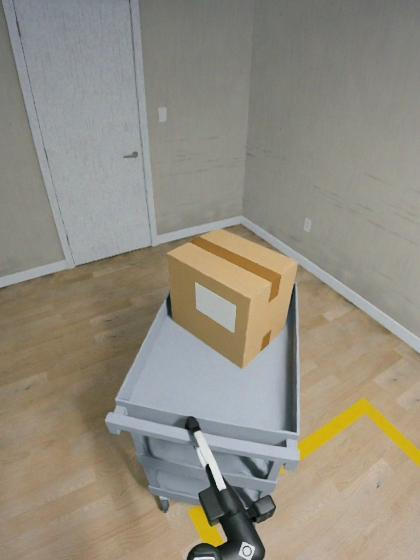

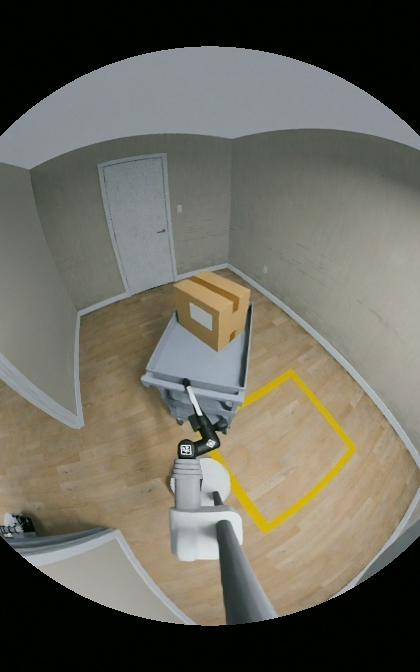

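Emit:
zoom_image:
  camera: "r2_head_camera"
  region: [180, 380, 420, 560]

Emit:
zoom_image:
  camera: "r2_head_right_camera"
  region: [140, 340, 380, 560]

Scaled by 2.100 from the camera's 420x560 image, which has a finer 1200x1600 frame.

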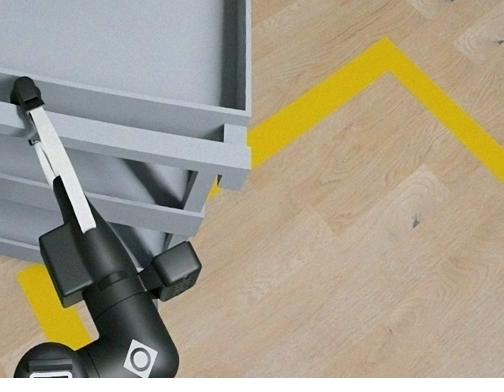

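Scaled by 2.100 from the camera's 420x672 image, which has a finer 600x960 frame.

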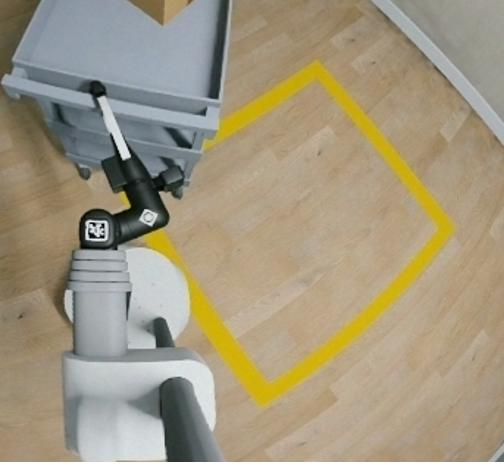

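Emit:
move:
  r2: {"base": {"translate_m": -0.030, "strafe_m": -0.283}, "joints": {"wrist_yaw_rad": 0.67}, "speeds": {"wrist_yaw_rad": 0.106}, "pace": "slow"}
  cameras: []
  blocking: false

Emit:
wait:
  seconds: 5
  cameras: ["r2_head_camera"]

Scene clock: 2492.67 s.
move: r2 moving
r1.base_odometry: x=-1.898 y=+1.476 heading=-0.137
r1.turned_by_wheels: +0.000
r1.turned_by_imu: +0.000
r1.base_tilt: forward=-1.6 right=+1.3
r1.lidar_m: 0.31 1.58 1.96 2.85 3.12 4.70 - 2.39 1.88 1.84 1.58 0.25
r1.base_status: not commanded
r1.joint_positions: lift_m=+0.127 arm_m=+0.380 wrist_yaw_rad=+3.089 wrist_pitch_rad=+0.002 wrist_roll_rad=+0.000 gripper_m=+0.056
r1.joint_status: not commanded
r1.measured_speeds: translate_m=+0.000 strafe_m=+0.000 rotate_rad=+0.000 lift_m=+0.000 arm_m=+0.000 wrist_yaw_rad=+0.000 wrist_pitch_rad=+0.000 wrist_roll_rad=+0.000
r1.motor_effort: lift_m=+20(20) arm_m=+4(4) wheel_0=+10(10) wheel_1=+1(1) wheel_2=-2(2)
r1.servo_current: wrist_yaw_rad=52(59) wrist_pitch_rad=39(46) wrist_roll_rad=39(59) gripper_m=46(46)
r1.contact_limits: arm_m 0.3; rotate_rad 0.7
r1.hand_pose: x=+0.2675 y=+0.1024 z=+0.3046 quat_wxyz=(+0.026, -0.001, +0.000, +1.000) (m; r1's base frame)
r1.wrist_depth_mm: - 539 - - - - - / - 220 - - - - - / 129 178 402 - - - - / 146 220 517 - - - - / 287 1756 - - - - - / 286 492 193 488 190 1160 1138 / 282 310 317 155 691 778 820
r2.base_odometry: x=-2.946 y=-4.559 heading=-0.992
r2.turned_by_wheels: +0.000
r2.turned_by_imu: +0.001
r2.base_tilt: forward=-0.6 right=+0.1
r2.lidar_m: 0.42 0.48 1.24 1.28 0.84 0.91 1.32 2.00 2.11 2.01 1.94 0.39
r2.base_status: translate_m moving; strafe_m moving
r2.joint_positions: lift_m=+0.686 arm_m=+0.000 wrist_yaw_rad=+0.409 wrist_pitch_rad=+0.004 wrist_roll_rad=+1.568 gripper_m=+0.001
r2.joint_status: wrist_yaw_rad moving
r2.measured_speeds: translate_m=-0.006 strafe_m=-0.053 rotate_rad=+0.004 lift_m=+0.000 arm_m=+0.000 wrist_yaw_rad=+0.130 wrist_pitch_rad=+0.000 wrist_roll_rad=+0.000
r2.motor_effort: lift_m=+21(21) arm_m=-4(4) wheel_0=+3(7) wheel_1=-9(10) wheel_2=+6(6)
r2.servo_current: wrist_yaw_rad=104(104) wrist_pitch_rad=46(46) wrist_roll_rad=46(59) gripper_m=65(65)
r2.hand_pose: x=+0.4703 y=+0.0344 z=+0.8628 quat_wxyz=(+0.693, +0.691, +0.145, +0.142) (m; r2's base frame)
r2.wrist_depth_mm: - 359 353 - 147 - - / - 452 433 102 163 - - / - - 559 108 180 - - / - - - 127 202 1708 - / - - - 141 229 1708 504 / - - 190 168 183 1618 459 / - - - - 359 355 359
pictures: none
No camera images: "cameras" was empty.

Scene clock: 2496.20 s.
earlier move: r2 done
r1.base_odometry: x=-1.898 y=+1.476 heading=-0.137
r1.turned_by_wheels: +0.000
r1.turned_by_imu: +0.000
r1.base_tilt: forward=-1.6 right=+1.3
r1.lidar_m: 0.32 1.55 1.93 2.85 3.11 4.65 - 2.39 1.90 1.83 1.56 0.25
r1.base_status: not commanded
r1.joint_positions: lift_m=+0.127 arm_m=+0.380 wrist_yaw_rad=+3.089 wrist_pitch_rad=+0.002 wrist_roll_rad=+0.000 gripper_m=+0.056
r1.joint_status: not commanded
r1.measured_speeds: translate_m=+0.000 strafe_m=+0.000 rotate_rad=+0.000 lift_m=+0.000 arm_m=+0.000 wrist_yaw_rad=+0.000 wrist_pitch_rad=+0.000 wrist_roll_rad=+0.000
r1.motor_effort: lift_m=+20(20) arm_m=+4(4) wheel_0=+10(11) wheel_1=+1(1) wheel_2=-2(2)
r1.servo_current: wrist_yaw_rad=46(72) wrist_pitch_rad=46(52) wrist_roll_rad=39(65) gripper_m=33(46)
r1.contact_limits: arm_m 0.3; rotate_rad 0.7
r1.hand_pose: x=+0.2675 y=+0.1024 z=+0.3046 quat_wxyz=(+0.026, -0.001, +0.000, +1.000) (m; r1's base frame)
r1.wrist_depth_mm: - 549 - - - - - / - 220 - - - - - / 129 178 402 - - - - / 146 219 512 - - - - / 289 1708 - - - - - / 286 492 193 488 191 1118 1138 / 283 312 317 156 699 768 820
r2.base_odometry: x=-3.187 y=-4.682 heading=-0.992
r2.turned_by_wheels: +0.000
r2.turned_by_imu: +0.001
r2.base_tilt: forward=-0.7 right=+0.0
r2.lidar_m: 0.39 0.44 1.48 1.50 1.07 1.17 1.69 1.86 1.99 1.77 1.71 0.43
r2.base_status: done
r2.joint_positions: lift_m=+0.686 arm_m=+0.000 wrist_yaw_rad=+0.667 wrist_pitch_rad=+0.004 wrist_roll_rad=+1.568 gripper_m=+0.001
r2.joint_status: all done
r2.measured_speeds: translate_m=+0.000 strafe_m=+0.000 rotate_rad=+0.000 lift_m=+0.000 arm_m=+0.000 wrist_yaw_rad=+0.000 wrist_pitch_rad=+0.000 wrist_roll_rad=+0.000
r2.motor_effort: lift_m=+21(21) arm_m=-4(4) wheel_0=+4(12) wheel_1=-4(10) wheel_2=+6(10)
r2.servo_current: wrist_yaw_rad=52(104) wrist_pitch_rad=39(52) wrist_roll_rad=39(65) gripper_m=65(72)
r2.hand_pose: x=+0.4516 y=+0.1097 z=+0.8628 quat_wxyz=(+0.669, +0.667, +0.233, +0.230) (m; r2's base frame)
r2.wrist_depth_mm: - 359 357 - 148 - - / - 445 433 103 163 - - / - - 549 109 181 - - / - - - 128 202 - - / - - - 141 228 1661 488 / - - 188 169 183 1618 462 / - - - - 359 357 362
wait: 3.53 of 5 s (r2 has come to rest)
pictures: r2_head_camera
Images, in order (width x height): r2_head_camera 420x560.

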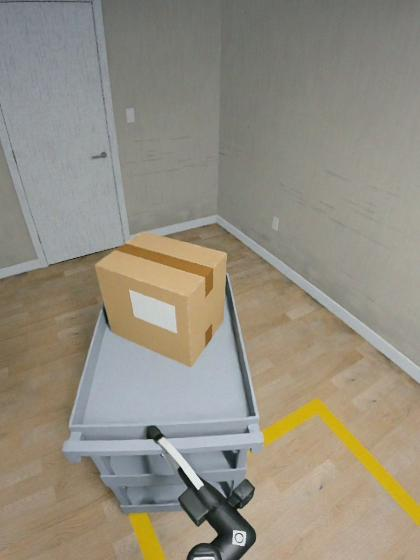

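Emit:
move:
  r2: {"base": {"translate_m": -0.025, "strafe_m": -0.326}, "joints": {"wrist_yaw_rad": 1.0}, "speeds": {"wrist_yaw_rad": 0.101}, "pace": "slow"}
  cameras: []
  blocking: false

Emit:
wait:
  seconds: 6
  cameras: ["r2_head_camera", "r2_head_right_camera"]

Scene clock: 2513.73 s.
move: r2 moving
r1.base_odometry: x=-1.898 y=+1.476 heading=-0.137
r1.turned_by_wheels: +0.000
r1.turned_by_imu: +0.000
r1.base_tilt: forward=-1.6 right=+1.3
r1.lidar_m: 0.33 1.59 1.95 2.86 3.12 4.65 - 2.40 1.89 1.84 1.59 0.25
r1.base_status: not commanded
r1.joint_positions: lift_m=+0.127 arm_m=+0.380 wrist_yaw_rad=+3.089 wrist_pitch_rad=+0.002 wrist_roll_rad=+0.000 gripper_m=+0.056
r1.joint_status: not commanded
r1.measured_speeds: translate_m=+0.000 strafe_m=+0.000 rotate_rad=+0.000 lift_m=+0.000 arm_m=+0.000 wrist_yaw_rad=+0.000 wrist_pitch_rad=+0.000 wrist_roll_rad=+0.000
r1.motor_effort: lift_m=+20(20) arm_m=+4(4) wheel_0=+10(10) wheel_1=+1(1) wheel_2=-2(2)
r1.servo_current: wrist_yaw_rad=39(72) wrist_pitch_rad=46(46) wrist_roll_rad=52(59) gripper_m=46(46)
r1.contact_limits: arm_m 0.3; rotate_rad 0.7
r1.hand_pose: x=+0.2675 y=+0.1024 z=+0.3046 quat_wxyz=(+0.026, -0.001, +0.000, +1.000) (m; r1's base frame)
r1.wrist_depth_mm: - 539 - - - - - / - 220 - - - - - / 129 178 397 - - - - / 146 220 517 - - - - / 287 1708 - - - - - / 285 492 193 488 190 1160 1138 / 283 312 315 156 707 768 809
r2.base_odometry: x=-3.199 y=-4.689 heading=-0.991
r2.turned_by_wheels: +0.000
r2.turned_by_imu: +0.001
r2.base_tilt: forward=-0.6 right=+0.1
r2.lidar_m: 0.39 0.44 1.52 1.54 1.10 1.18 1.72 1.86 1.98 1.75 1.69 0.42
r2.base_status: translate_m moving; strafe_m moving
r2.joint_positions: lift_m=+0.686 arm_m=+0.000 wrist_yaw_rad=+0.704 wrist_pitch_rad=+0.004 wrist_roll_rad=+1.568 gripper_m=+0.001
r2.joint_status: wrist_yaw_rad moving
r2.measured_speeds: translate_m=-0.004 strafe_m=-0.054 rotate_rad=+0.003 lift_m=+0.000 arm_m=+0.000 wrist_yaw_rad=+0.087 wrist_pitch_rad=+0.000 wrist_roll_rad=+0.000
r2.motor_effort: lift_m=+21(21) arm_m=-3(4) wheel_0=+10(10) wheel_1=-11(11) wheel_2=+8(8)
r2.servo_current: wrist_yaw_rad=85(85) wrist_pitch_rad=33(46) wrist_roll_rad=59(59) gripper_m=65(65)
r2.hand_pose: x=+0.4473 y=+0.1202 z=+0.8628 quat_wxyz=(+0.665, +0.662, +0.245, +0.243) (m; r2's base frame)
r2.wrist_depth_mm: - 362 355 - 147 - - / - 449 436 102 162 - - / - - 559 109 180 - - / - - - 126 202 1708 - / - - - 141 229 1708 500 / - - 190 169 183 1618 459 / - 126 - - 357 357 362
pictures: none
No camera images: "cameras" was empty.

Scene clock: 2517.70 s.
earlier move: r2 done
r1.base_odometry: x=-1.898 y=+1.476 heading=-0.137
r1.turned_by_wheels: +0.000
r1.turned_by_imu: +0.000
r1.base_tilt: forward=-1.6 right=+1.2
r1.lidar_m: 0.32 1.58 1.95 2.87 3.13 4.68 - 2.41 1.87 1.82 1.57 0.25
r1.base_status: not commanded
r1.joint_positions: lift_m=+0.127 arm_m=+0.380 wrist_yaw_rad=+3.089 wrist_pitch_rad=+0.002 wrist_roll_rad=+0.000 gripper_m=+0.056
r1.joint_status: not commanded
r1.measured_speeds: translate_m=+0.000 strafe_m=+0.000 rotate_rad=+0.000 lift_m=+0.000 arm_m=+0.000 wrist_yaw_rad=+0.000 wrist_pitch_rad=+0.000 wrist_roll_rad=+0.000
r1.motor_effort: lift_m=+20(20) arm_m=+4(4) wheel_0=+10(11) wheel_1=+1(1) wheel_2=-2(2)
r1.servo_current: wrist_yaw_rad=52(72) wrist_pitch_rad=39(52) wrist_roll_rad=39(72) gripper_m=39(46)
r1.contact_limits: arm_m 0.3; rotate_rad 0.7
r1.hand_pose: x=+0.2675 y=+0.1024 z=+0.3046 quat_wxyz=(+0.026, -0.001, +0.000, +1.000) (m; r1's base frame)
r1.wrist_depth_mm: - 539 - - - - - / - 220 - - - - - / 130 178 397 - - - - / 146 220 517 - - - - / 286 1756 - - - - - / 285 492 193 484 190 1182 1118 / 283 310 317 156 691 778 809
r2.base_odometry: x=-3.473 y=-4.840 heading=-0.991
r2.turned_by_wheels: +0.000
r2.turned_by_imu: +0.000
r2.base_tilt: forward=-0.7 right=+0.1
r2.lidar_m: 0.42 0.40 0.42 1.85 1.35 1.44 1.75 1.69 1.81 1.47 1.42 1.51
r2.base_status: done
r2.joint_positions: lift_m=+0.686 arm_m=+0.000 wrist_yaw_rad=+0.997 wrist_pitch_rad=+0.004 wrist_roll_rad=+1.568 gripper_m=+0.001
r2.joint_status: all done
r2.measured_speeds: translate_m=+0.000 strafe_m=+0.000 rotate_rad=+0.000 lift_m=+0.000 arm_m=+0.000 wrist_yaw_rad=+0.000 wrist_pitch_rad=+0.000 wrist_roll_rad=+0.000
r2.motor_effort: lift_m=+21(22) arm_m=-4(4) wheel_0=+4(11) wheel_1=-6(11) wheel_2=+6(10)
r2.servo_current: wrist_yaw_rad=59(137) wrist_pitch_rad=46(52) wrist_roll_rad=52(59) gripper_m=65(72)
r2.hand_pose: x=+0.4009 y=+0.1948 z=+0.8628 quat_wxyz=(+0.622, +0.620, +0.339, +0.337) (m; r2's base frame)
r2.wrist_depth_mm: - 368 375 102 156 - - / - 436 421 109 170 - - / - - 521 118 187 - - / - - - 132 206 - - / - - - 147 229 1708 508 / - - 188 171 182 1618 469 / - - - - - - 410
wait: 3.97 of 6 s (r2 has come to rest)
pictures: r2_head_camera, r2_head_right_camera
Images, in order (width x height): r2_head_camera 420x560, r2_head_right_camera 420x672.

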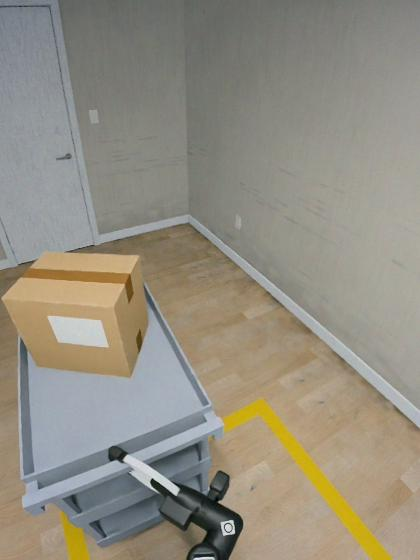

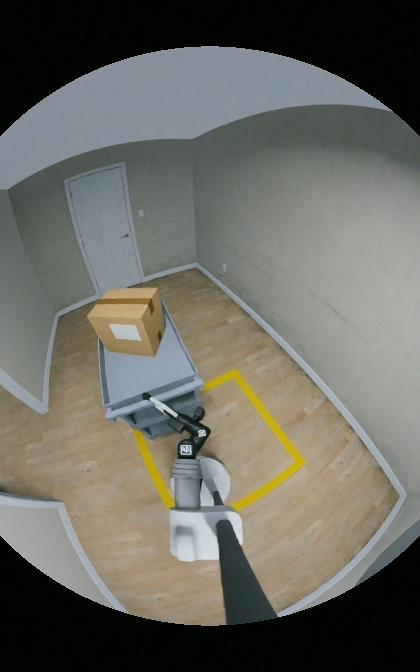

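Emit:
move:
  r2: {"base": {"translate_m": -0.068, "strafe_m": -0.303}, "joints": {"wrist_yaw_rad": 1.22}, "speeds": {"wrist_yaw_rad": 0.073}, "pace": "slow"}
  cameras: []
  blocking: false

Emit:
wait:
  seconds: 6
  cameras: ["r2_head_camera", "r2_head_right_camera"]

Scene clock: 2536.70 s.
move: r2 moving
r1.base_odometry: x=-1.898 y=+1.476 heading=-0.137
r1.turned_by_wheels: +0.000
r1.turned_by_imu: +0.000
r1.base_tilt: forward=-1.6 right=+1.2
r1.lidar_m: 0.33 1.52 1.95 2.87 3.11 4.67 - 2.39 1.88 1.84 1.57 0.25
r1.base_status: not commanded
r1.joint_positions: lift_m=+0.127 arm_m=+0.380 wrist_yaw_rad=+3.089 wrist_pitch_rad=+0.002 wrist_roll_rad=+0.000 gripper_m=+0.056
r1.joint_status: not commanded
r1.measured_speeds: translate_m=+0.000 strafe_m=+0.000 rotate_rad=+0.000 lift_m=+0.000 arm_m=+0.000 wrist_yaw_rad=+0.000 wrist_pitch_rad=+0.000 wrist_roll_rad=+0.000
r1.motor_effort: lift_m=+20(20) arm_m=+4(4) wheel_0=+10(11) wheel_1=+1(1) wheel_2=-2(2)
r1.servo_current: wrist_yaw_rad=46(72) wrist_pitch_rad=39(46) wrist_roll_rad=59(59) gripper_m=39(46)
r1.contact_limits: arm_m 0.3; rotate_rad 0.7
r1.hand_pose: x=+0.2675 y=+0.1024 z=+0.3046 quat_wxyz=(+0.026, -0.001, +0.000, +1.000) (m; r1's base frame)
r1.wrist_depth_mm: - 544 - - - - - / - 220 - - - - - / 129 177 402 - - - - / 146 220 517 - - - - / 287 1708 - - - - - / 285 488 191 488 190 1160 1138 / 283 310 319 156 699 768 809
r2.base_odometry: x=-3.485 y=-4.845 heading=-0.991
r2.turned_by_wheels: +0.000
r2.turned_by_imu: +0.001
r2.base_tilt: forward=-0.6 right=+0.1
r2.lidar_m: 0.41 0.38 0.42 1.80 1.36 1.48 1.74 1.70 1.79 1.46 1.41 1.50
r2.base_status: translate_m moving; strafe_m moving
r2.joint_positions: lift_m=+0.686 arm_m=+0.000 wrist_yaw_rad=+1.020 wrist_pitch_rad=+0.004 wrist_roll_rad=+1.568 gripper_m=+0.001
r2.joint_status: wrist_yaw_rad moving
r2.measured_speeds: translate_m=-0.010 strafe_m=-0.049 rotate_rad=-0.001 lift_m=+0.000 arm_m=+0.000 wrist_yaw_rad=+0.058 wrist_pitch_rad=+0.000 wrist_roll_rad=+0.000
r2.motor_effort: lift_m=+21(21) arm_m=-4(4) wheel_0=+6(7) wheel_1=-10(11) wheel_2=+7(8)
r2.servo_current: wrist_yaw_rad=59(91) wrist_pitch_rad=39(52) wrist_roll_rad=52(59) gripper_m=59(65)
r2.hand_pose: x=+0.3964 y=+0.1999 z=+0.8628 quat_wxyz=(+0.619, +0.616, +0.346, +0.344) (m; r2's base frame)
r2.wrist_depth_mm: - 373 373 102 156 - - / - 418 421 110 171 - - / - - 530 118 187 - - / - - - 133 207 - - / - - - 148 230 1756 504 / - - 188 172 182 1576 473 / - - - - - - 413
pictures: none
No camera images: "cameras" was empty.

Scene clock: 2540.53 s.
earlier move: r2 done
r1.base_odometry: x=-1.898 y=+1.476 heading=-0.137
r1.turned_by_wheels: +0.000
r1.turned_by_imu: +0.000
r1.base_tilt: forward=-1.6 right=+1.3
r1.lidar_m: 0.31 1.57 1.93 2.87 3.08 4.66 - 2.39 1.88 1.84 1.56 0.25
r1.base_status: not commanded
r1.joint_positions: lift_m=+0.127 arm_m=+0.380 wrist_yaw_rad=+3.089 wrist_pitch_rad=+0.002 wrist_roll_rad=+0.000 gripper_m=+0.056
r1.joint_status: not commanded
r1.measured_speeds: translate_m=+0.000 strafe_m=+0.000 rotate_rad=+0.000 lift_m=+0.000 arm_m=+0.000 wrist_yaw_rad=+0.000 wrist_pitch_rad=+0.000 wrist_roll_rad=+0.000
r1.motor_effort: lift_m=+20(20) arm_m=+4(4) wheel_0=+10(11) wheel_1=+1(1) wheel_2=-2(2)
r1.servo_current: wrist_yaw_rad=52(72) wrist_pitch_rad=39(52) wrist_roll_rad=46(72) gripper_m=46(52)
r1.contact_limits: arm_m 0.3; rotate_rad 0.7
r1.hand_pose: x=+0.2675 y=+0.1024 z=+0.3046 quat_wxyz=(+0.026, -0.001, +0.000, +1.000) (m; r1's base frame)
r1.wrist_depth_mm: - 539 - - - - - / - 220 - - - - - / 129 177 402 - - - - / 146 220 521 - - - - / 287 1756 - - - - - / 285 492 193 484 191 1160 1138 / 285 310 319 155 699 778 798
r2.base_odometry: x=-3.763 y=-4.949 heading=-0.990
r2.turned_by_wheels: +0.001
r2.turned_by_imu: +0.001
r2.base_tilt: forward=-0.7 right=+0.0
r2.lidar_m: 0.38 0.38 0.37 1.66 1.61 1.68 1.55 1.50 1.59 1.24 1.17 1.28
r2.base_status: done
r2.joint_positions: lift_m=+0.686 arm_m=+0.000 wrist_yaw_rad=+1.220 wrist_pitch_rad=+0.004 wrist_roll_rad=+1.568 gripper_m=+0.001
r2.joint_status: all done
r2.measured_speeds: translate_m=+0.000 strafe_m=+0.000 rotate_rad=+0.000 lift_m=+0.000 arm_m=+0.000 wrist_yaw_rad=+0.000 wrist_pitch_rad=+0.000 wrist_roll_rad=+0.000
r2.motor_effort: lift_m=+21(22) arm_m=-4(4) wheel_0=+7(10) wheel_1=-3(12) wheel_2=+7(10)
r2.servo_current: wrist_yaw_rad=33(117) wrist_pitch_rad=39(52) wrist_roll_rad=52(59) gripper_m=59(72)
r2.hand_pose: x=+0.3522 y=+0.2407 z=+0.8628 quat_wxyz=(+0.581, +0.578, +0.406, +0.404) (m; r2's base frame)
r2.wrist_depth_mm: - 394 392 106 163 - - / - 410 413 118 176 - - / - - 504 126 191 - - / - - - 138 209 - - / - - - 152 226 1708 - / 1808 - 189 169 183 1618 473 / 1708 - - - - 1863 1205
wait: 3.83 of 6 s (r2 has come to rest)
pictures: r2_head_camera, r2_head_right_camera
Images, in order (width x height): r2_head_camera 420x560, r2_head_right_camera 420x672.

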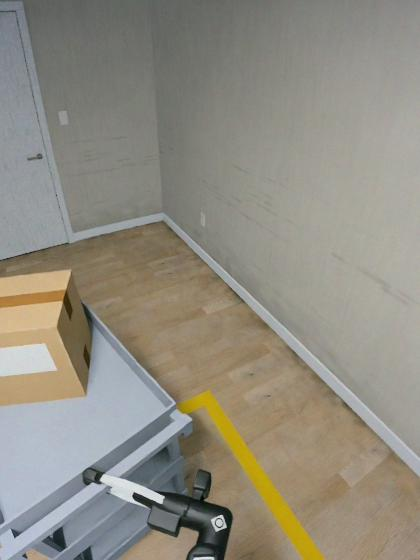

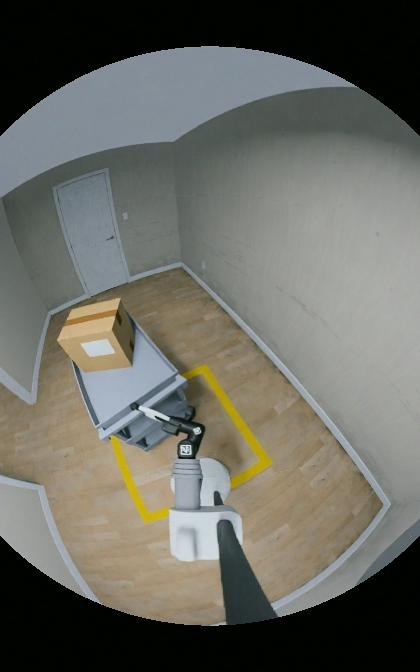

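Emit:
zoom_image:
  camera: "r2_head_camera"
  region: [0, 380, 240, 560]

Emit:
zoom_image:
  camera: "r2_head_right_camera"
  region: [50, 280, 290, 540]

Scaled by 2.100 from the camera's 420x560 image, which has a finer 1200x1600 frame.

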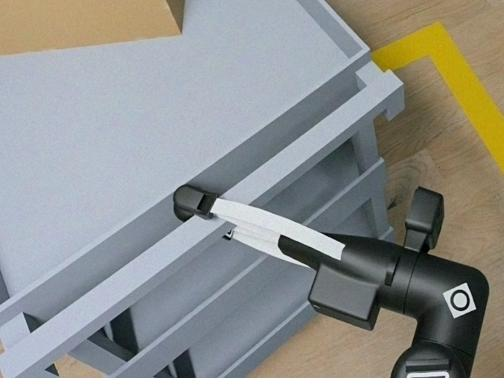

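Scaled by 1.938 from the camera's 420x672 image, which has a finer 600x960 frame.

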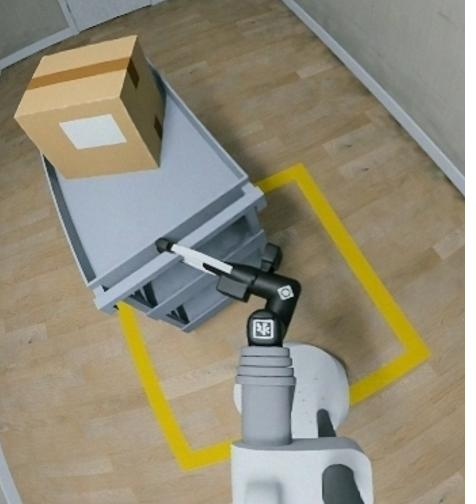

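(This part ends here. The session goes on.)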